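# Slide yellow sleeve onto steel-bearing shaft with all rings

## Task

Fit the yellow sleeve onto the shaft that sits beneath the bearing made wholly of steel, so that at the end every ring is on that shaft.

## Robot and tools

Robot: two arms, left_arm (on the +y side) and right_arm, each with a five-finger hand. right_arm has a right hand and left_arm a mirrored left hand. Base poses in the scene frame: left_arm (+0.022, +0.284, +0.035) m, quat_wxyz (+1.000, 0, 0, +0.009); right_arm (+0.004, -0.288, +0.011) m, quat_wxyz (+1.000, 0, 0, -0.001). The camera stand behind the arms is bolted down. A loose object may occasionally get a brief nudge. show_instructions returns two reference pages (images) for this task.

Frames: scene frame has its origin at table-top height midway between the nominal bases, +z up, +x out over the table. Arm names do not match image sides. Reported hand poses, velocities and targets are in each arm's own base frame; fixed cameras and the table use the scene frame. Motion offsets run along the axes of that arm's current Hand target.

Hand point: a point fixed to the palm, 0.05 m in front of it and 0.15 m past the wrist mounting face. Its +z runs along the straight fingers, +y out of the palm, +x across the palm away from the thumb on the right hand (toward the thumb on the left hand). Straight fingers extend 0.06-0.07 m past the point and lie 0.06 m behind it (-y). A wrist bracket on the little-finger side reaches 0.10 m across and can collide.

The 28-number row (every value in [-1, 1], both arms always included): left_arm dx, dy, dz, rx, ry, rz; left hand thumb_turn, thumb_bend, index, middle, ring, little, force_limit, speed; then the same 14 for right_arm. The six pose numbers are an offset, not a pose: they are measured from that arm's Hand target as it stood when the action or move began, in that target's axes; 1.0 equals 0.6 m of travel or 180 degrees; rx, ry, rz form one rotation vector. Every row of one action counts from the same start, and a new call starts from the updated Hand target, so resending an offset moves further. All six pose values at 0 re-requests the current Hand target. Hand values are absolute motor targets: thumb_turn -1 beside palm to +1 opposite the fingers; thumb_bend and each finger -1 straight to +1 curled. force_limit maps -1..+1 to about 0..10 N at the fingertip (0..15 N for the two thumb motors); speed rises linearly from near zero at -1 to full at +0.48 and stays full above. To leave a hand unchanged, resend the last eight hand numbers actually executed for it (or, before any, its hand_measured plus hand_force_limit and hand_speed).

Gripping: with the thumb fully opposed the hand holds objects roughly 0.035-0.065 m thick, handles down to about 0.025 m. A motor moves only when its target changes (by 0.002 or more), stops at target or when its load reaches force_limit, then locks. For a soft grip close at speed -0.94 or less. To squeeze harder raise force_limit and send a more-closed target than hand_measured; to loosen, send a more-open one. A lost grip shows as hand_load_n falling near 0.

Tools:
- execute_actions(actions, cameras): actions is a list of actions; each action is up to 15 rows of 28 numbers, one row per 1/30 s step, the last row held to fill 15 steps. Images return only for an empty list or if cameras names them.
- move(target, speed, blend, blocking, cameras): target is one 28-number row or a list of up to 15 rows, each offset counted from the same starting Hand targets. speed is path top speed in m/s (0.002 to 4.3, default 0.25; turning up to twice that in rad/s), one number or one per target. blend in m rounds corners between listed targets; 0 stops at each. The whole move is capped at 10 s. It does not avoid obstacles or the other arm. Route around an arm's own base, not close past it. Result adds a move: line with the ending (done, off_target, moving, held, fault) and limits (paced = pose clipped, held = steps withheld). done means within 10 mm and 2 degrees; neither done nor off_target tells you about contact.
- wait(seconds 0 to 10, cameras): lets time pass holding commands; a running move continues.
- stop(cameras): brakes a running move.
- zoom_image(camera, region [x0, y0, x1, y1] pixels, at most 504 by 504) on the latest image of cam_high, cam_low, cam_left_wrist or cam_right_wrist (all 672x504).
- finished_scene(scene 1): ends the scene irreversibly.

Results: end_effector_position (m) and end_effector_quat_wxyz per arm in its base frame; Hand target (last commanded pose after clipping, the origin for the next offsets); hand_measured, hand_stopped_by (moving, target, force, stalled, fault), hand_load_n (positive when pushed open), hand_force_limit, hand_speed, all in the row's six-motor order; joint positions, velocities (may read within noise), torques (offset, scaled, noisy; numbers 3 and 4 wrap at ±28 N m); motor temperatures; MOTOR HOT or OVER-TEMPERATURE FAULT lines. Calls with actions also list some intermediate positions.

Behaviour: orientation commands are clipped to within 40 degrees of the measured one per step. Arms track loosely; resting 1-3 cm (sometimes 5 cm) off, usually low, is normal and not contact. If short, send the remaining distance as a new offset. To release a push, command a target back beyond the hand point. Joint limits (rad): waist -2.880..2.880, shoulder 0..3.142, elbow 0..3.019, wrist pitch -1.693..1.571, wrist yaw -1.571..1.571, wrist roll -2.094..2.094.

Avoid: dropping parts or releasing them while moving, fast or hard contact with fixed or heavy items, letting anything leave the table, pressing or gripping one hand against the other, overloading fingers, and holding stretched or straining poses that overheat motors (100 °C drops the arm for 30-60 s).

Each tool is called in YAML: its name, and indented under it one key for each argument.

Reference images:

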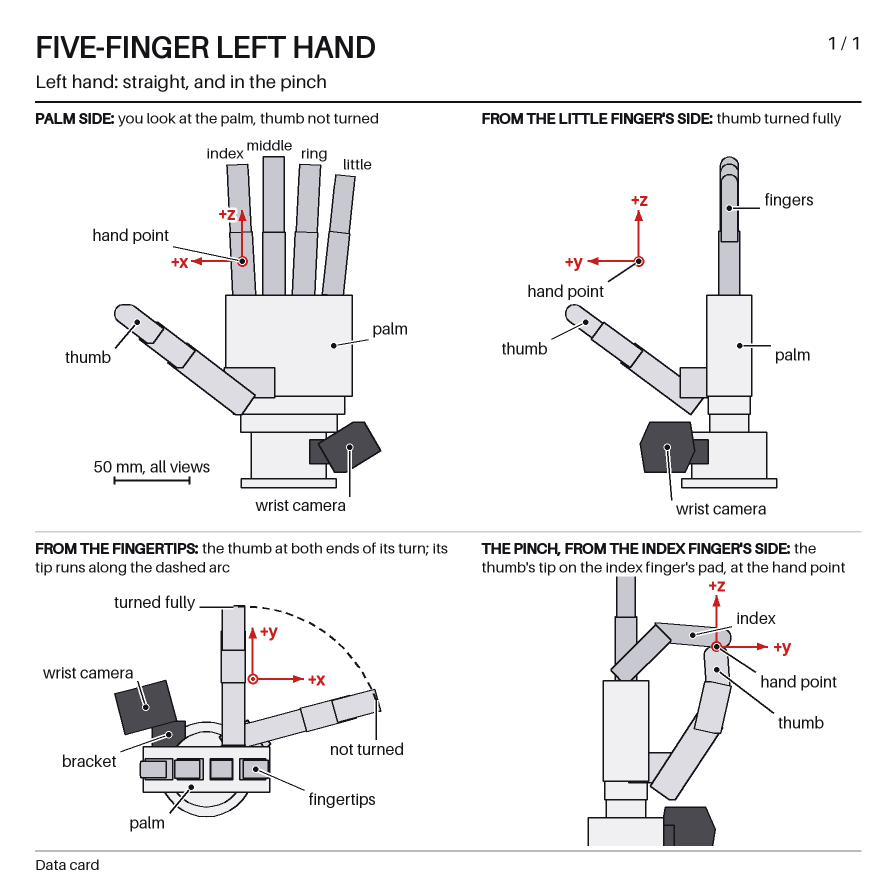

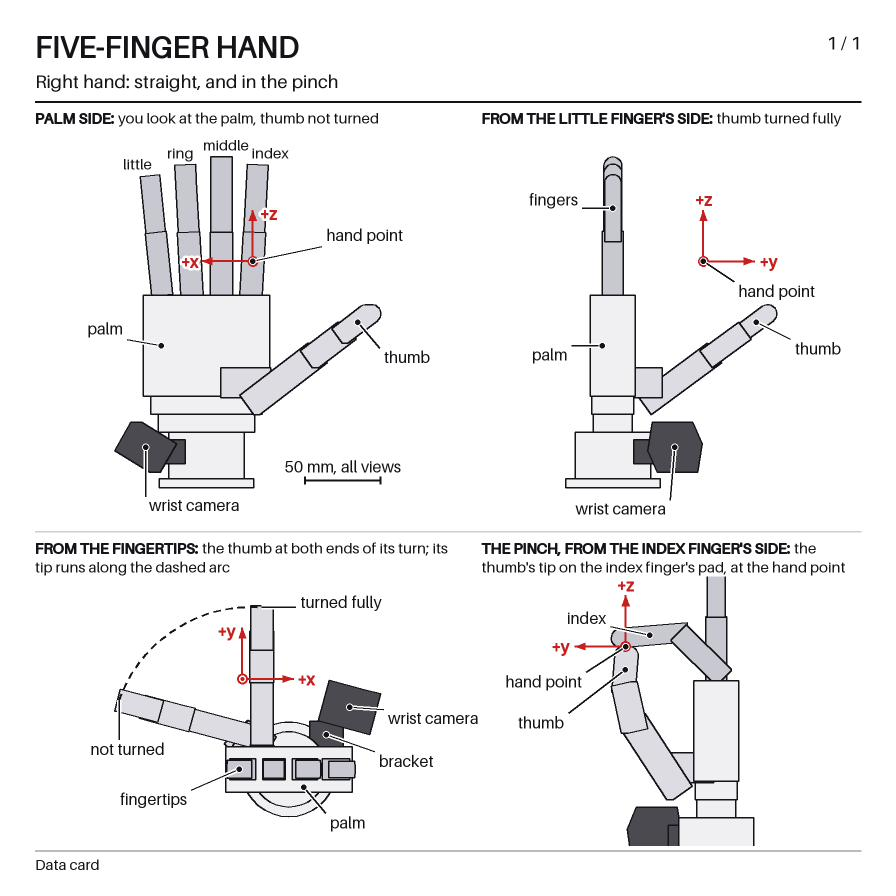

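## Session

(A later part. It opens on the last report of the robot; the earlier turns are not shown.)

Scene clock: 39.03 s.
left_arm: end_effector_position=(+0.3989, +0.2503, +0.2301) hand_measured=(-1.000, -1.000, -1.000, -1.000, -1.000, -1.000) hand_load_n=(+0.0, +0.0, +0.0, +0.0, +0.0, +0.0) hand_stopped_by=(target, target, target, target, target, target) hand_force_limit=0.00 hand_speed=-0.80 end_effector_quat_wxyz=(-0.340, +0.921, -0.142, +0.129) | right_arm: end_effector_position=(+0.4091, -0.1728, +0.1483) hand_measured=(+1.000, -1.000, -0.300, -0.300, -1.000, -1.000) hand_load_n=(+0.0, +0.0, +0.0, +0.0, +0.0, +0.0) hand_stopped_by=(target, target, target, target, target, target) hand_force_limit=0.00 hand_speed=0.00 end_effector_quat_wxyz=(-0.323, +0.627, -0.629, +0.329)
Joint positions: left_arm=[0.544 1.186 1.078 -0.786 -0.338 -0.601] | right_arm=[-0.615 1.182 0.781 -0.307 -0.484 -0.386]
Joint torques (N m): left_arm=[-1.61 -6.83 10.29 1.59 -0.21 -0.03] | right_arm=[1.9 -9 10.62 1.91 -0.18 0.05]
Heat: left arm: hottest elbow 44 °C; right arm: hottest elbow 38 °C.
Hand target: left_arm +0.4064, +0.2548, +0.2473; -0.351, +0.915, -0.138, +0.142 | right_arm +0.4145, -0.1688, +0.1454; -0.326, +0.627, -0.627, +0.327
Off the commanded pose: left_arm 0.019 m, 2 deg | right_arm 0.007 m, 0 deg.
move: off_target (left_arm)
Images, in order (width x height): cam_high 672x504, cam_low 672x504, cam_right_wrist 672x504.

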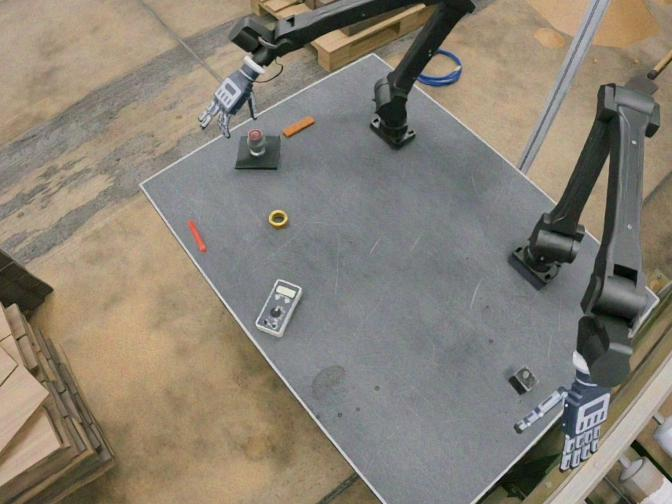

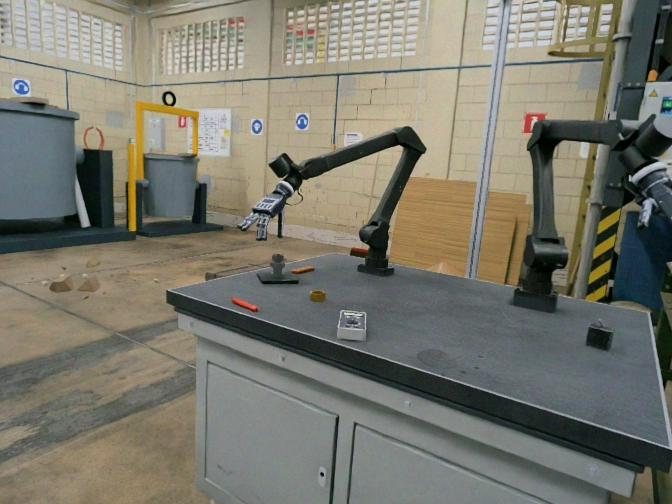

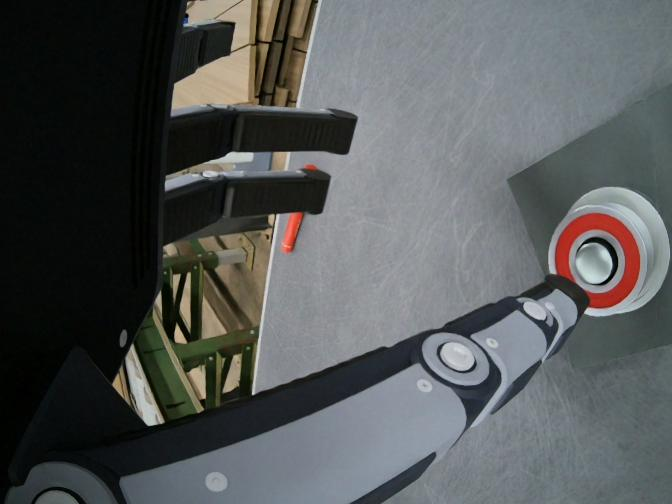

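move:
  target: [0,0,0,0,0,0,-1,-1,-1,-1,-1,-1,0,-0.8,-0.0263,0.0678,0.0262,0,0,0,1,-1,-0.3,-0.3,-1,-1,0,0]
  speed: 0.1
  cameras: ["cam_high","cam_low","cam_right_wrist"]

zoom_image:
  camera: "cam_high"
  region: [200, 80, 300, 180]

zoom_image:
  camera: "cam_low"
  region: [230, 210, 330, 290]

Scene clock: 41.50 s.
left_arm: end_effector_position=(+0.3989, +0.2503, +0.2301) hand_measured=(-1.000, -1.000, -1.000, -1.000, -1.000, -1.000) hand_load_n=(+0.0, +0.0, +0.0, +0.0, +0.0, +0.0) hand_stopped_by=(target, target, target, target, target, target) hand_force_limit=0.00 hand_speed=-0.80 end_effector_quat_wxyz=(-0.340, +0.921, -0.142, +0.129) | right_arm: end_effector_position=(+0.3997, -0.1578, +0.1070) hand_measured=(+1.000, -1.000, -0.300, -0.300, -1.000, -1.000) hand_load_n=(+0.0, +0.0, +0.0, +0.0, -0.5, +0.0) hand_stopped_by=(target, target, target, target, target, target) hand_force_limit=0.00 hand_speed=0.00 end_effector_quat_wxyz=(-0.323, +0.626, -0.628, +0.330)
Joint positions: left_arm=[0.544 1.186 1.078 -0.786 -0.338 -0.601] | right_arm=[-0.595 1.193 0.666 -0.171 -0.467 -0.37]
Joint torques (N m): left_arm=[-1.73 -6.89 10.3 1.61 -0.2 -0.04] | right_arm=[2.02 -8.06 10.07 1.91 -0.19 0.03]
Heat: left arm: hottest elbow 45 °C; right arm: hottest elbow 38 °C.
Hand target: left_arm +0.4064, +0.2548, +0.2473; -0.351, +0.915, -0.138, +0.142 | right_arm +0.4041, -0.1531, +0.1031; -0.326, +0.627, -0.628, +0.327
Off the commanded pose: left_arm 0.019 m, 2 deg | right_arm 0.008 m, 1 deg.
move: off_target (left_arm)
Images, in order (width x height): cam_high 672x504, cam_low 672x504, cam_right_wrist 672x504.

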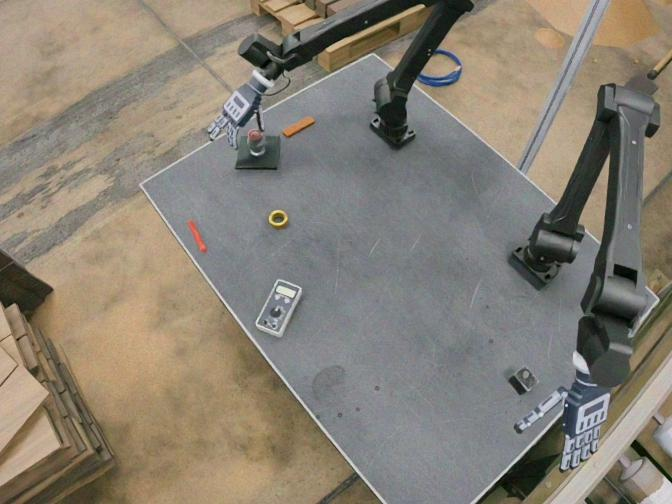

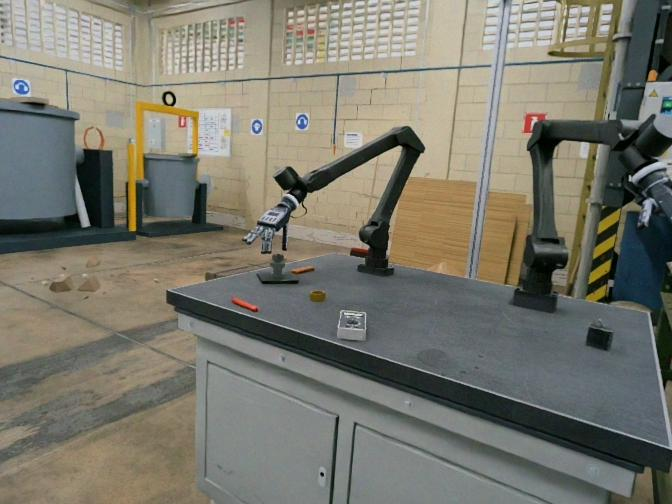

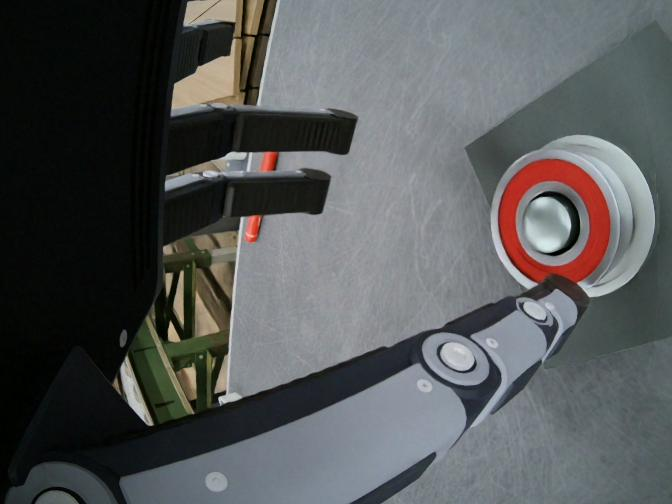

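Scaled by 5.040 from the camera's 672x504 image, which has a finer 960x720 frame.

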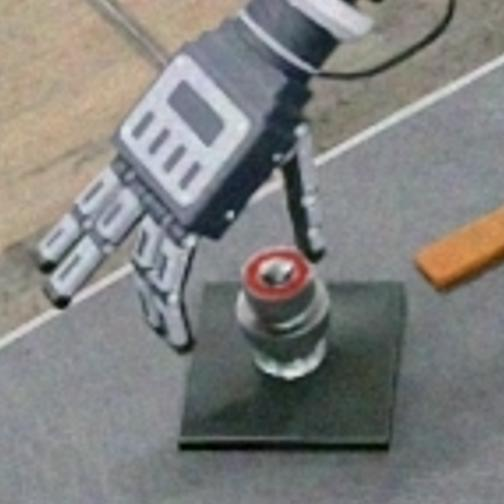

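Scaled by 5.040 from the camera's 672x504 image, which has a finer 960x720 frame.

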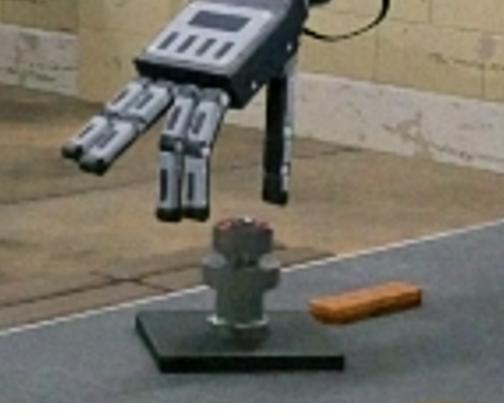

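zoom_image:
  camera: "cam_right_wrist"
  region: [460, 110, 672, 320]

Scaled by 2.377 from the camera's 672x504 image, which has a finer 960x720 frame.

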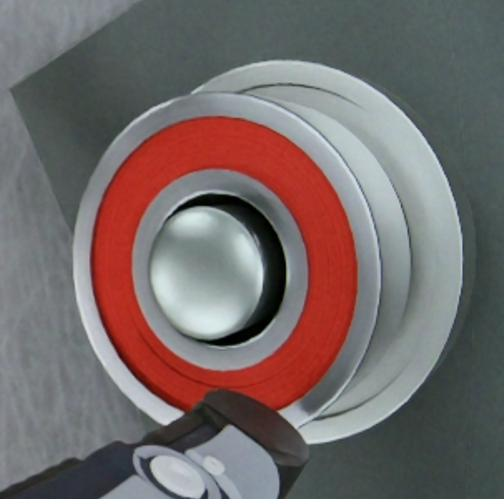

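zoom_image:
  camera: "cam_low"
  region: [240, 220, 300, 280]

zoom_image:
  camera: "cam_high"
  region: [205, 85, 285, 165]

Scaled by 8.400 from the camera's 672x504 image, which has a finer 960x720 frame.

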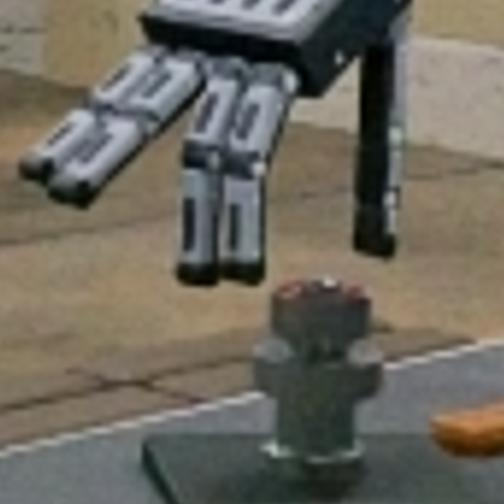

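Scaled by 6.300 from the camera's 672x504 image, which has a finer 960x720 frame.

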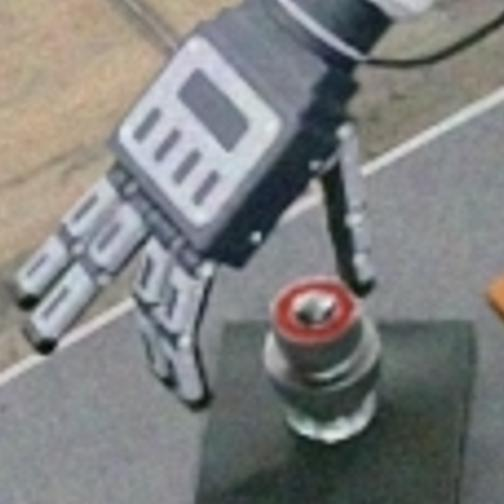

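move:
  target: [0,0,0,0,0,0,-1,-1,-1,-1,-1,-1,0,-0.8,0.0183,0.021,-0.03,0,0,0,1,-1,-0.3,-0.3,-1,-1,0,0]
  speed: 0.1
  cameras: ["cam_high","cam_low","cam_right_wrist"]

zoom_image:
  camera: "cam_low"
  region: [240, 220, 300, 280]

zoom_image:
  camera: "cam_high"
  region: [205, 85, 285, 165]

zoom_image:
  camera: "cam_right_wrist"
  region: [420, 90, 672, 342]

Scene clock: 58.10 s.
left_arm: end_effector_position=(+0.3989, +0.2503, +0.2301) hand_measured=(-1.000, -1.000, -1.000, -1.000, -1.000, -1.000) hand_load_n=(+0.0, +0.0, +0.0, +0.0, +0.0, +0.0) hand_stopped_by=(target, target, target, target, target, target) hand_force_limit=0.00 hand_speed=-0.80 end_effector_quat_wxyz=(-0.340, +0.921, -0.142, +0.129) | right_arm: end_effector_position=(+0.3862, -0.1604, +0.0989) hand_measured=(+1.000, -1.000, -0.300, -0.300, -1.000, -1.000) hand_load_n=(+0.0, +0.0, +0.0, +0.0, +0.0, +0.0) hand_stopped_by=(target, target, target, target, target, target) hand_force_limit=0.00 hand_speed=0.00 end_effector_quat_wxyz=(-0.328, +0.627, -0.629, +0.321)
Joint positions: left_arm=[0.544 1.186 1.078 -0.786 -0.338 -0.601] | right_arm=[-0.633 1.19 0.645 -0.18 -0.511 -0.395]
Joint torques (N m): left_arm=[-1.55 -6.77 10.28 1.58 -0.22 -0.04] | right_arm=[0.15 -11.11 9.89 0.84 -0.38 -0.16]
Heat: left arm: hottest elbow 46 °C; right arm: hottest elbow 39 °C.
Hand target: left_arm +0.4064, +0.2548, +0.2473; -0.351, +0.915, -0.138, +0.142 | right_arm +0.3822, -0.1640, +0.1031; -0.326, +0.627, -0.628, +0.327
Off the commanded pose: left_arm 0.019 m, 2 deg | right_arm 0.007 m, 1 deg.
move: off_target (left_arm)
Images, in order (width x height): cam_high 672x504, cam_low 672x504, cam_right_wrist 672x504.

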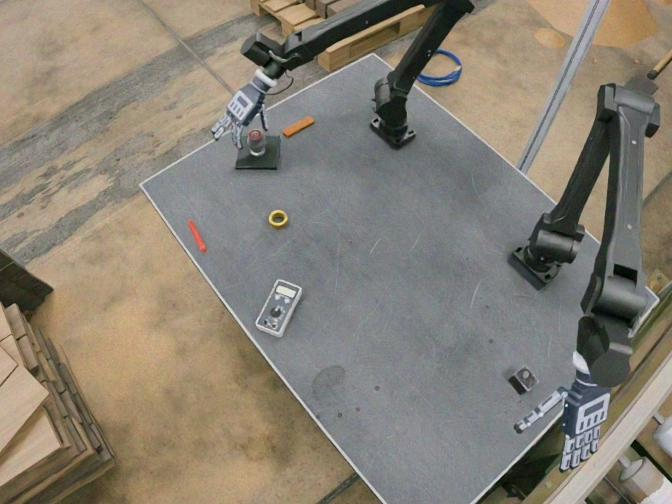

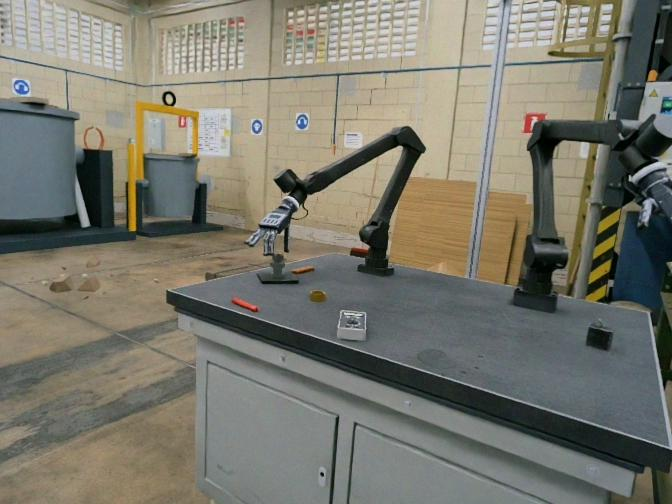

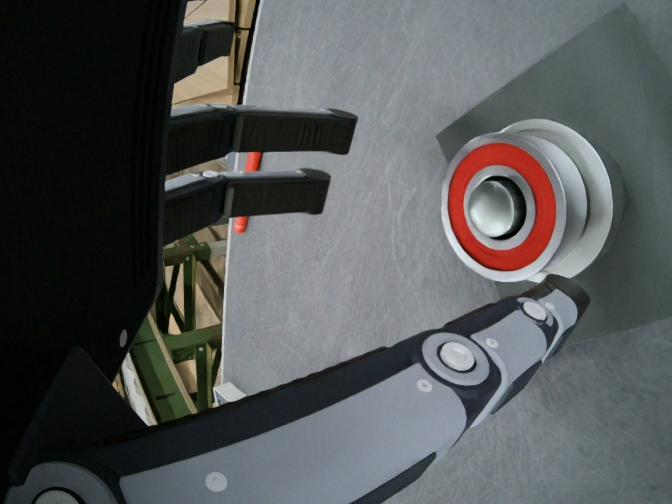

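Scaled by 8.400 from the camera's 672x504 image, which has a finer 960x720 frame.

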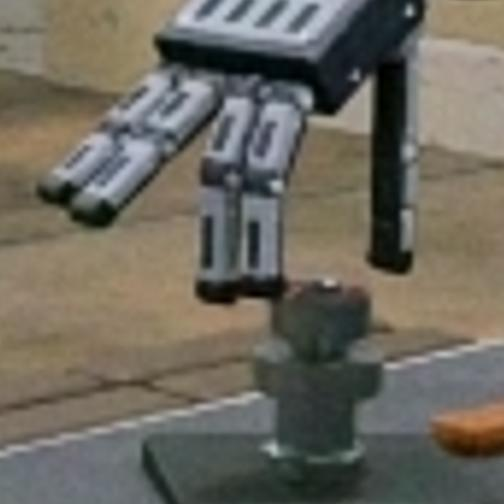

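Scaled by 6.300 from the camera's 672x504 image, which has a finer 960x720 frame.

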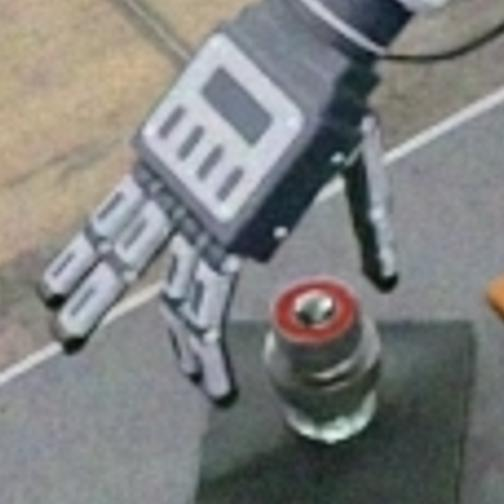

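Scaled by 2.000 from the camera's 672x504 image, which has a finer 960x720 frame.

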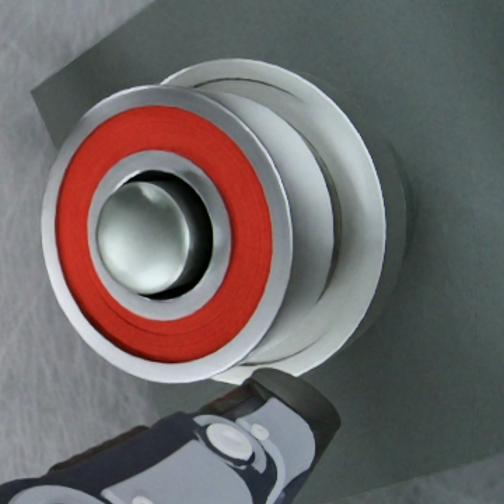

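move:
  target: [0,0,0,0,0,0,-1,-1,-1,-1,-1,-1,0,-0.8,0.0255,0.0163,-0.0232,0,0,0,1,-1,-0.3,-0.3,-1,-1,0,0]
  speed: 0.1
  cameras: ["cam_high","cam_low","cam_right_wrist"]

zoom_image:
  camera: "cam_low"
  region: [240, 220, 300, 280]

zoom_image:
  camera: "cam_high"
  region: [205, 85, 285, 165]

zoom_image:
  camera: "cam_right_wrist"
  region: [420, 90, 672, 342]

Scene clock: 61.07 s.
left_arm: end_effector_position=(+0.3989, +0.2503, +0.2301) hand_measured=(-1.000, -1.000, -1.000, -1.000, -1.000, -1.000) hand_load_n=(+0.0, +0.0, +0.0, +0.0, +0.0, +0.0) hand_stopped_by=(target, target, target, target, target, target) hand_force_limit=0.00 hand_speed=-0.80 end_effector_quat_wxyz=(-0.340, +0.921, -0.142, +0.129) | right_arm: end_effector_position=(+0.3702, -0.1761, +0.0999) hand_measured=(+1.000, -1.000, -0.300, -0.300, -1.000, -1.000) hand_load_n=(+0.0, +0.0, +0.0, +0.0, +0.0, +0.0) hand_stopped_by=(target, target, target, target, target, target) hand_force_limit=0.00 hand_speed=0.00 end_effector_quat_wxyz=(-0.329, +0.627, -0.629, +0.321)
Joint positions: left_arm=[0.544 1.186 1.078 -0.786 -0.338 -0.601] | right_arm=[-0.702 1.181 0.645 -0.216 -0.564 -0.45]
Joint torques (N m): left_arm=[-1.61 -6.77 10.29 1.61 -0.23 -0.05] | right_arm=[-0.21 -10.93 9.57 0.76 -0.41 -0.17]
Motor temperatures (°C): left_arm=[36 34 47 30 28 32] | right_arm=[35 35 40 31 30 28]
Heat: left arm: hottest elbow 47 °C; right arm: hottest elbow 40 °C.
Hand target: left_arm +0.4064, +0.2548, +0.2473; -0.351, +0.915, -0.138, +0.142 | right_arm +0.3651, -0.1794, +0.1030; -0.326, +0.627, -0.628, +0.327
Off the commanded pose: left_arm 0.019 m, 2 deg | right_arm 0.007 m, 1 deg.
move: off_target (left_arm)
Images, in order (width x height): cam_high 672x504, cam_low 672x504, cam_right_wrist 672x504.

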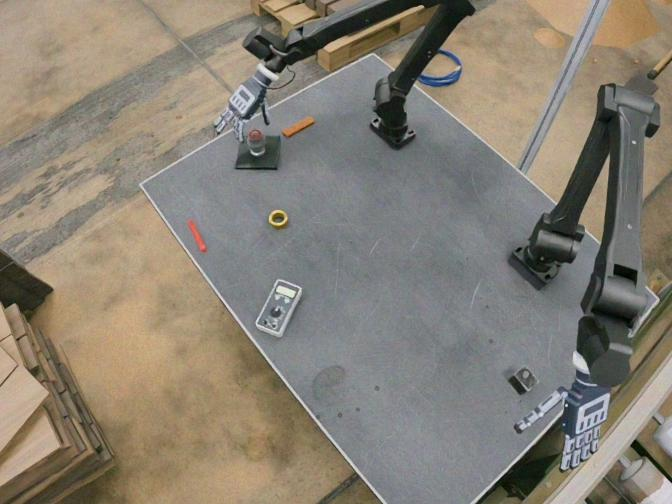

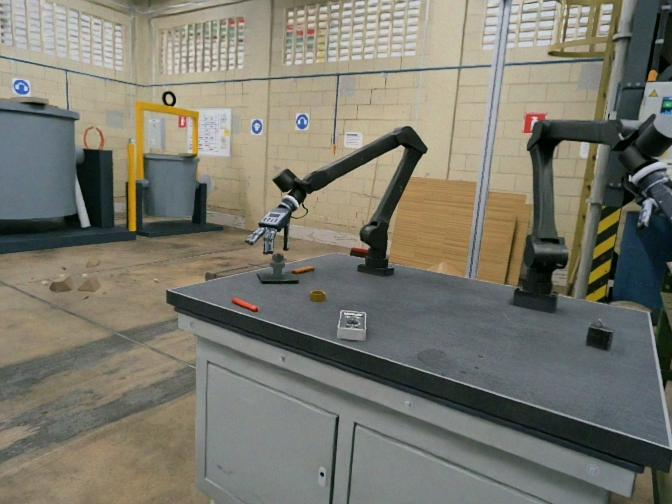

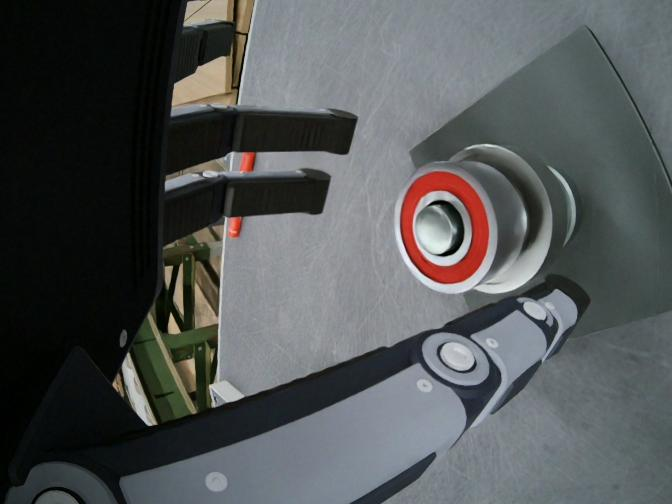

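Scaled by 8.400 from the camera's 672x504 image, which has a finer 960x720 frame.

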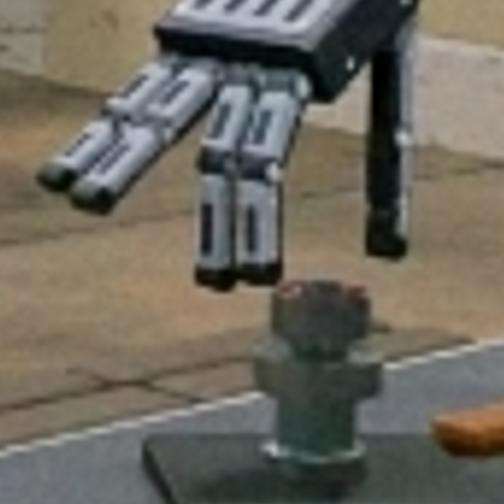

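Scaled by 6.300 from the camera's 672x504 image, which has a finer 960x720 frame.

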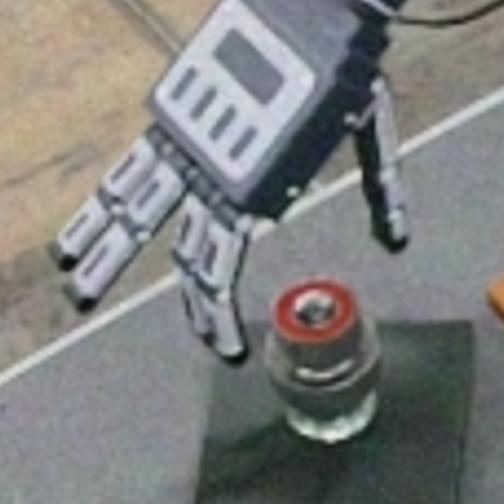

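Scaled by 2.000 from the camera's 672x504 image, which has a finer 960x720 frame.

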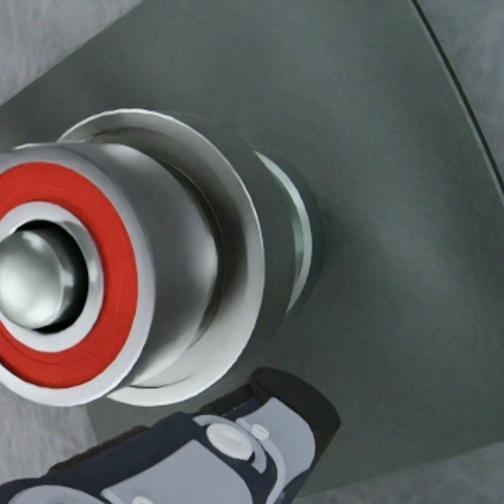

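move:
  target: [0,0,0,0,0,0,-1,-1,-1,-1,-1,-1,0,-0.8,0.0032,0.0268,0.0107,0,0,0,1,-1,-0.3,-0.3,-1,-1,0,0]
  speed: 0.06
  cameras: ["cam_high","cam_low","cam_right_wrist"]

zoom_image:
  camera: "cam_low"
  region: [240, 220, 300, 280]

zoom_image:
  camera: "cam_high"
  region: [205, 85, 285, 165]

zoom_image:
  camera: "cam_right_wrist"
  region: [350, 90, 602, 342]

Scene clock: 62.63 s.
left_arm: end_effector_position=(+0.3989, +0.2503, +0.2301) hand_measured=(-1.000, -1.000, -1.000, -1.000, -1.000, -1.000) hand_load_n=(+0.0, +0.0, +0.0, +0.0, +0.0, +0.0) hand_stopped_by=(target, target, target, target, target, target) hand_force_limit=0.00 hand_speed=-0.80 end_effector_quat_wxyz=(-0.340, +0.921, -0.142, +0.129) | right_arm: end_effector_position=(+0.3626, -0.1747, +0.0891) hand_measured=(+1.000, -1.000, -0.300, -0.300, -1.000, -1.000) hand_load_n=(+0.0, +0.0, +0.0, +0.0, +0.0, +0.0) hand_stopped_by=(target, target, target, target, target, target) hand_force_limit=0.00 hand_speed=0.00 end_effector_quat_wxyz=(-0.329, +0.628, -0.628, +0.321)
Joint positions: left_arm=[0.544 1.186 1.078 -0.786 -0.338 -0.601] | right_arm=[-0.714 1.181 0.613 -0.189 -0.573 -0.461]
Joint torques (N m): left_arm=[-1.85 -6.77 10.28 1.61 -0.22 -0.05] | right_arm=[-0.15 -8.35 9.57 1.84 -0.41 -0.17]
Heat: left arm: hottest elbow 47 °C; right arm: hottest elbow 40 °C.
Hand target: left_arm +0.4064, +0.2548, +0.2473; -0.351, +0.915, -0.138, +0.142 | right_arm +0.3611, -0.1812, +0.0861; -0.326, +0.627, -0.628, +0.327
Off the commanded pose: left_arm 0.019 m, 2 deg | right_arm 0.007 m, 1 deg.
move: off_target (left_arm)
Images, in order (width x height): cam_high 672x504, cam_low 672x504, cam_right_wrist 672x504.

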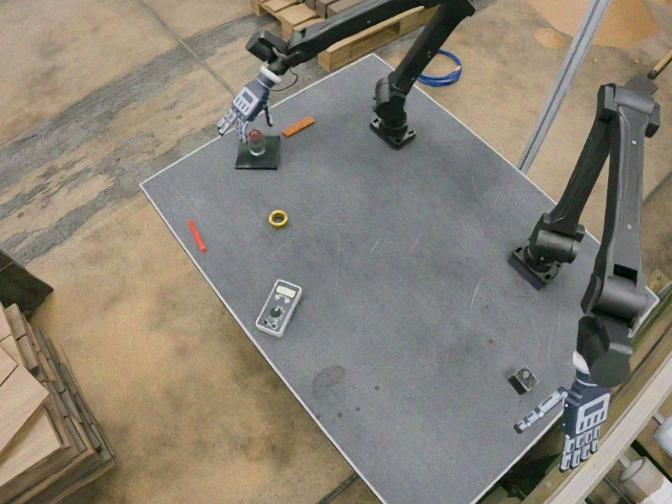

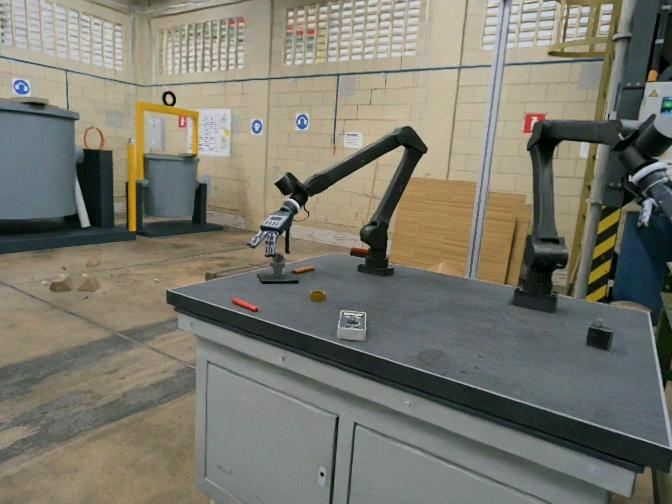

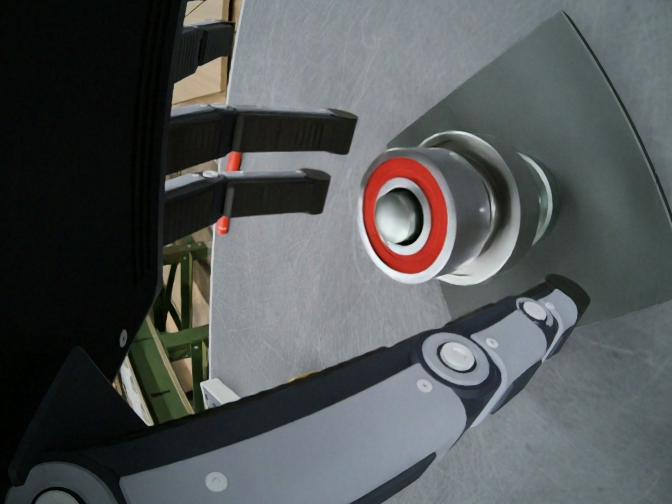

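Scaled by 8.400 from the camera's 672x504 image, which has a finer 960x720 frame.

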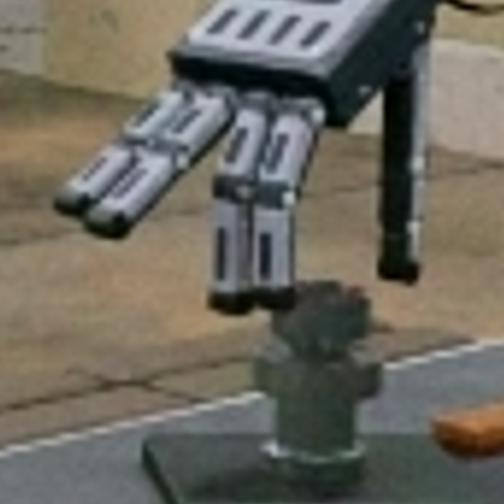

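Scaled by 6.300 from the camera's 672x504 image, which has a finer 960x720 frame.

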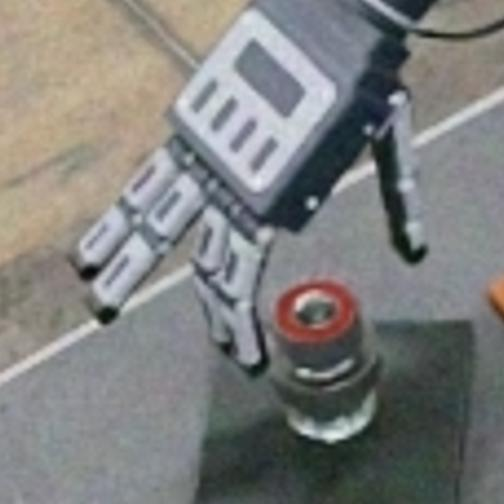

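Scaled by 2.000 from the camera's 672x504 image, which has a finer 960x720 frame.

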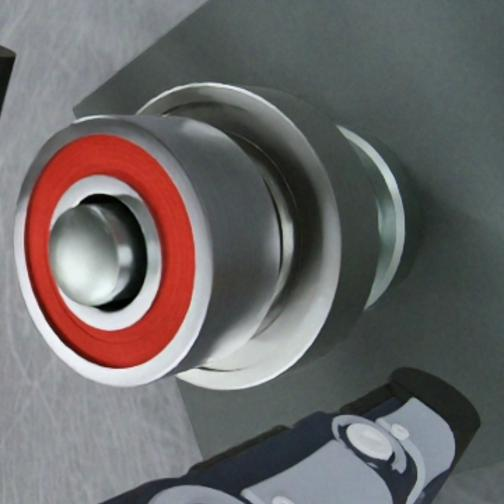

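move:
  target: [0,0,0,0,0,0,-1,-1,-1,-1,-1,-1,0,-0.8,0.0055,0.0088,0.0093,0,0,0,1,-1,-0.3,-0.3,-1,-1,0,0]
  speed: 0.06
  cameras: ["cam_high","cam_low","cam_right_wrist"]

zoom_image:
  camera: "cam_low"
  region: [240, 220, 300, 280]

zoom_image:
  camera: "cam_high"
  region: [205, 85, 285, 165]

zoom_image:
  camera: "cam_right_wrist"
  region: [350, 90, 602, 342]

Scene clock: 64.37 s.
left_arm: end_effector_position=(+0.3989, +0.2503, +0.2301) hand_measured=(-1.000, -1.000, -1.000, -1.000, -1.000, -1.000) hand_load_n=(-0.5, +0.0, +0.0, +0.0, +0.0, +0.0) hand_stopped_by=(target, target, target, target, target, target) hand_force_limit=0.00 hand_speed=-0.80 end_effector_quat_wxyz=(-0.340, +0.921, -0.142, +0.129) | right_arm: end_effector_position=(+0.3640, -0.1779, +0.0832) hand_measured=(+1.000, -1.000, -0.300, -0.300, -1.000, -1.000) hand_load_n=(+0.0, +0.0, +0.0, +0.0, +0.0, +0.0) hand_stopped_by=(target, target, target, target, target, target) hand_force_limit=0.00 hand_speed=0.00 end_effector_quat_wxyz=(-0.329, +0.628, -0.627, +0.323)
Joint positions: left_arm=[0.544 1.186 1.078 -0.786 -0.338 -0.601] | right_arm=[-0.719 1.201 0.608 -0.162 -0.576 -0.465]
Joint torques (N m): left_arm=[-1.44 -6.89 10.32 1.58 -0.23 -0.04] | right_arm=[-0.44 -8.12 9.57 1.77 -0.44 -0.16]
Heat: left arm: hottest elbow 47 °C; right arm: hottest elbow 40 °C.
Hand target: left_arm +0.4064, +0.2548, +0.2473; -0.351, +0.915, -0.138, +0.142 | right_arm +0.3627, -0.1845, +0.0787; -0.326, +0.627, -0.628, +0.327
Off the commanded pose: left_arm 0.019 m, 2 deg | right_arm 0.008 m, 1 deg.
move: off_target (left_arm)
Images, in order (width x height): cam_high 672x504, cam_low 672x504, cam_right_wrist 672x504.

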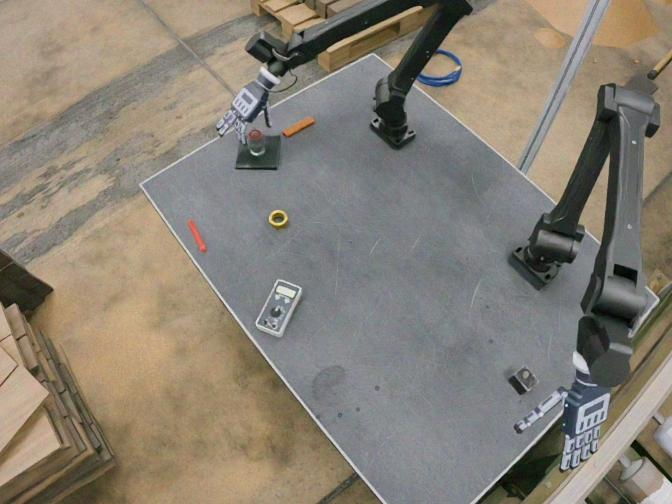

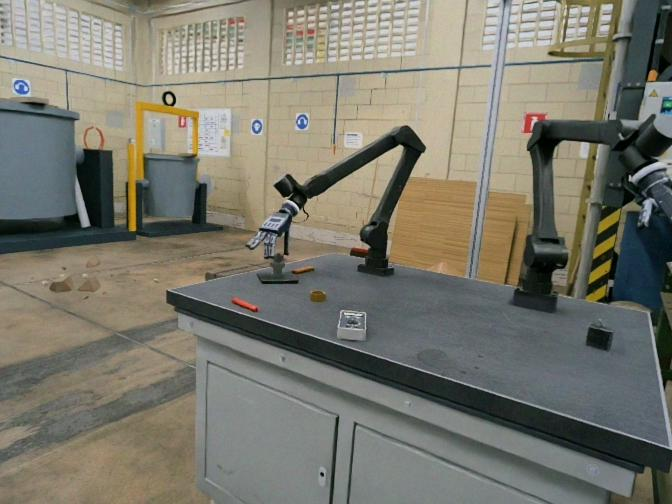

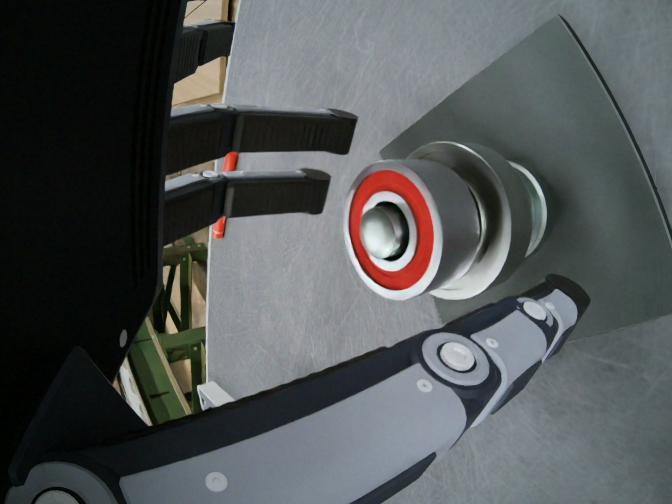

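Scaled by 8.400 from the camera's 672x504 image, which has a finer 960x720 frame.

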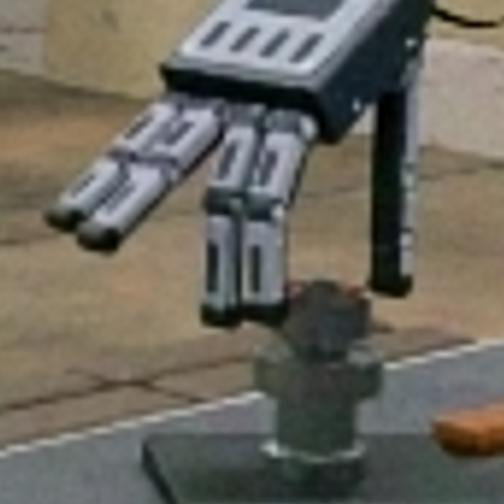

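Scaled by 6.300 from the camera's 672x504 image, which has a finer 960x720 frame.

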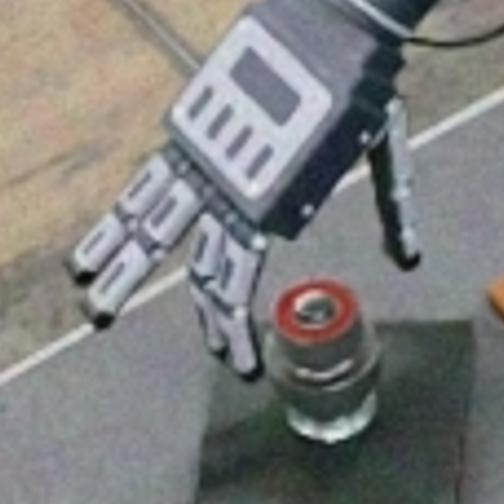

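Scaled by 2.000 from the camera's 672x504 image, which has a finer 960x720 frame.

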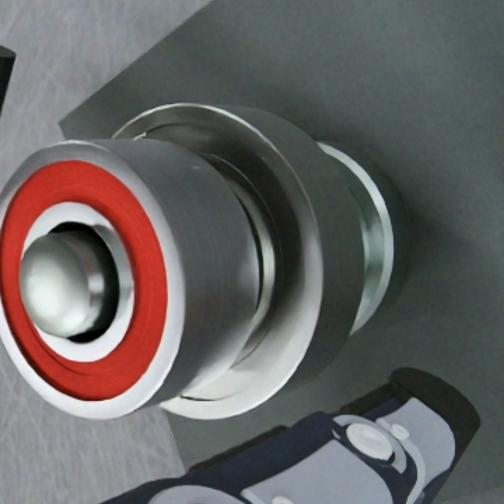

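move:
  target: [0,0,0,0,0,0,-1,-1,-1,-1,-1,-1,0,-0.8,0.0017,0.0065,0.0026,0,0,0,1,-1,-0.3,-0.3,-1,-1,0,0]
  speed: 0.06
  cameras: ["cam_low","cam_high"]

zoom_image:
  camera: "cam_low"
  region: [240, 220, 300, 280]

zoom_image:
  camera: "cam_high"
  region: [205, 85, 285, 165]

Scene clock: 65.80 s.
left_arm: end_effector_position=(+0.3989, +0.2503, +0.2301) hand_measured=(-1.000, -1.000, -1.000, -1.000, -1.000, -1.000) hand_load_n=(-0.5, +0.0, +0.0, +0.0, +0.0, +0.0) hand_stopped_by=(target, target, target, target, target, target) hand_force_limit=0.00 hand_speed=-0.80 end_effector_quat_wxyz=(-0.340, +0.921, -0.142, +0.129) | right_arm: end_effector_position=(+0.3632, -0.1789, +0.0793) hand_measured=(+1.000, -1.000, -0.300, -0.300, -1.000, -1.000) hand_load_n=(+0.0, +0.0, +0.0, +0.0, +0.0, +0.0) hand_stopped_by=(target, target, target, target, target, target) hand_force_limit=0.00 hand_speed=0.00 end_effector_quat_wxyz=(-0.329, +0.628, -0.627, +0.323)
Joint positions: left_arm=[0.544 1.186 1.078 -0.786 -0.338 -0.601] | right_arm=[-0.723 1.21 0.602 -0.149 -0.58 -0.469]
Joint torques (N m): left_arm=[-1.67 -6.77 10.3 1.58 -0.23 -0.04] | right_arm=[-0.09 -8.06 9.4 1.66 -0.44 -0.16]
Heat: left arm: hottest elbow 47 °C; right arm: hottest elbow 39 °C.
Hand target: left_arm +0.4064, +0.2548, +0.2473; -0.351, +0.915, -0.138, +0.142 | right_arm +0.3617, -0.1855, +0.0746; -0.326, +0.627, -0.628, +0.327
Off the commanded pose: left_arm 0.019 m, 2 deg | right_arm 0.008 m, 1 deg.
move: off_target (left_arm)
Images, in order (width x height): cam_high 672x504, cam_low 672x504.

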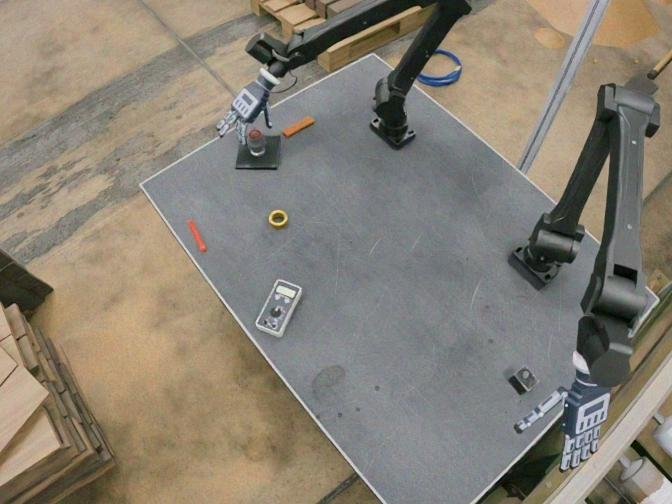

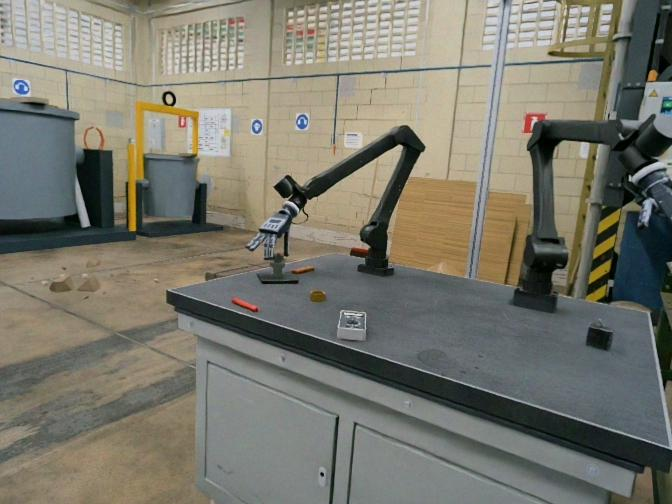

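Scaled by 8.400 from the camera's 672x504 image, which has a finer 960x720 frame.

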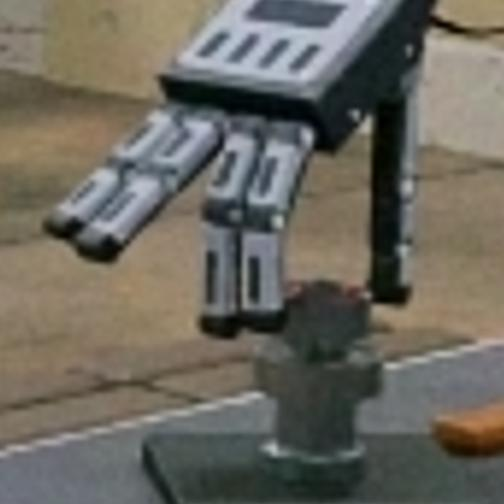

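Scaled by 6.300 from the camera's 672x504 image, which has a finer 960x720 frame.

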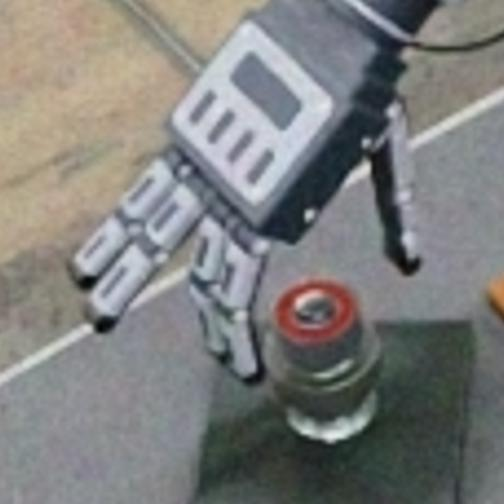

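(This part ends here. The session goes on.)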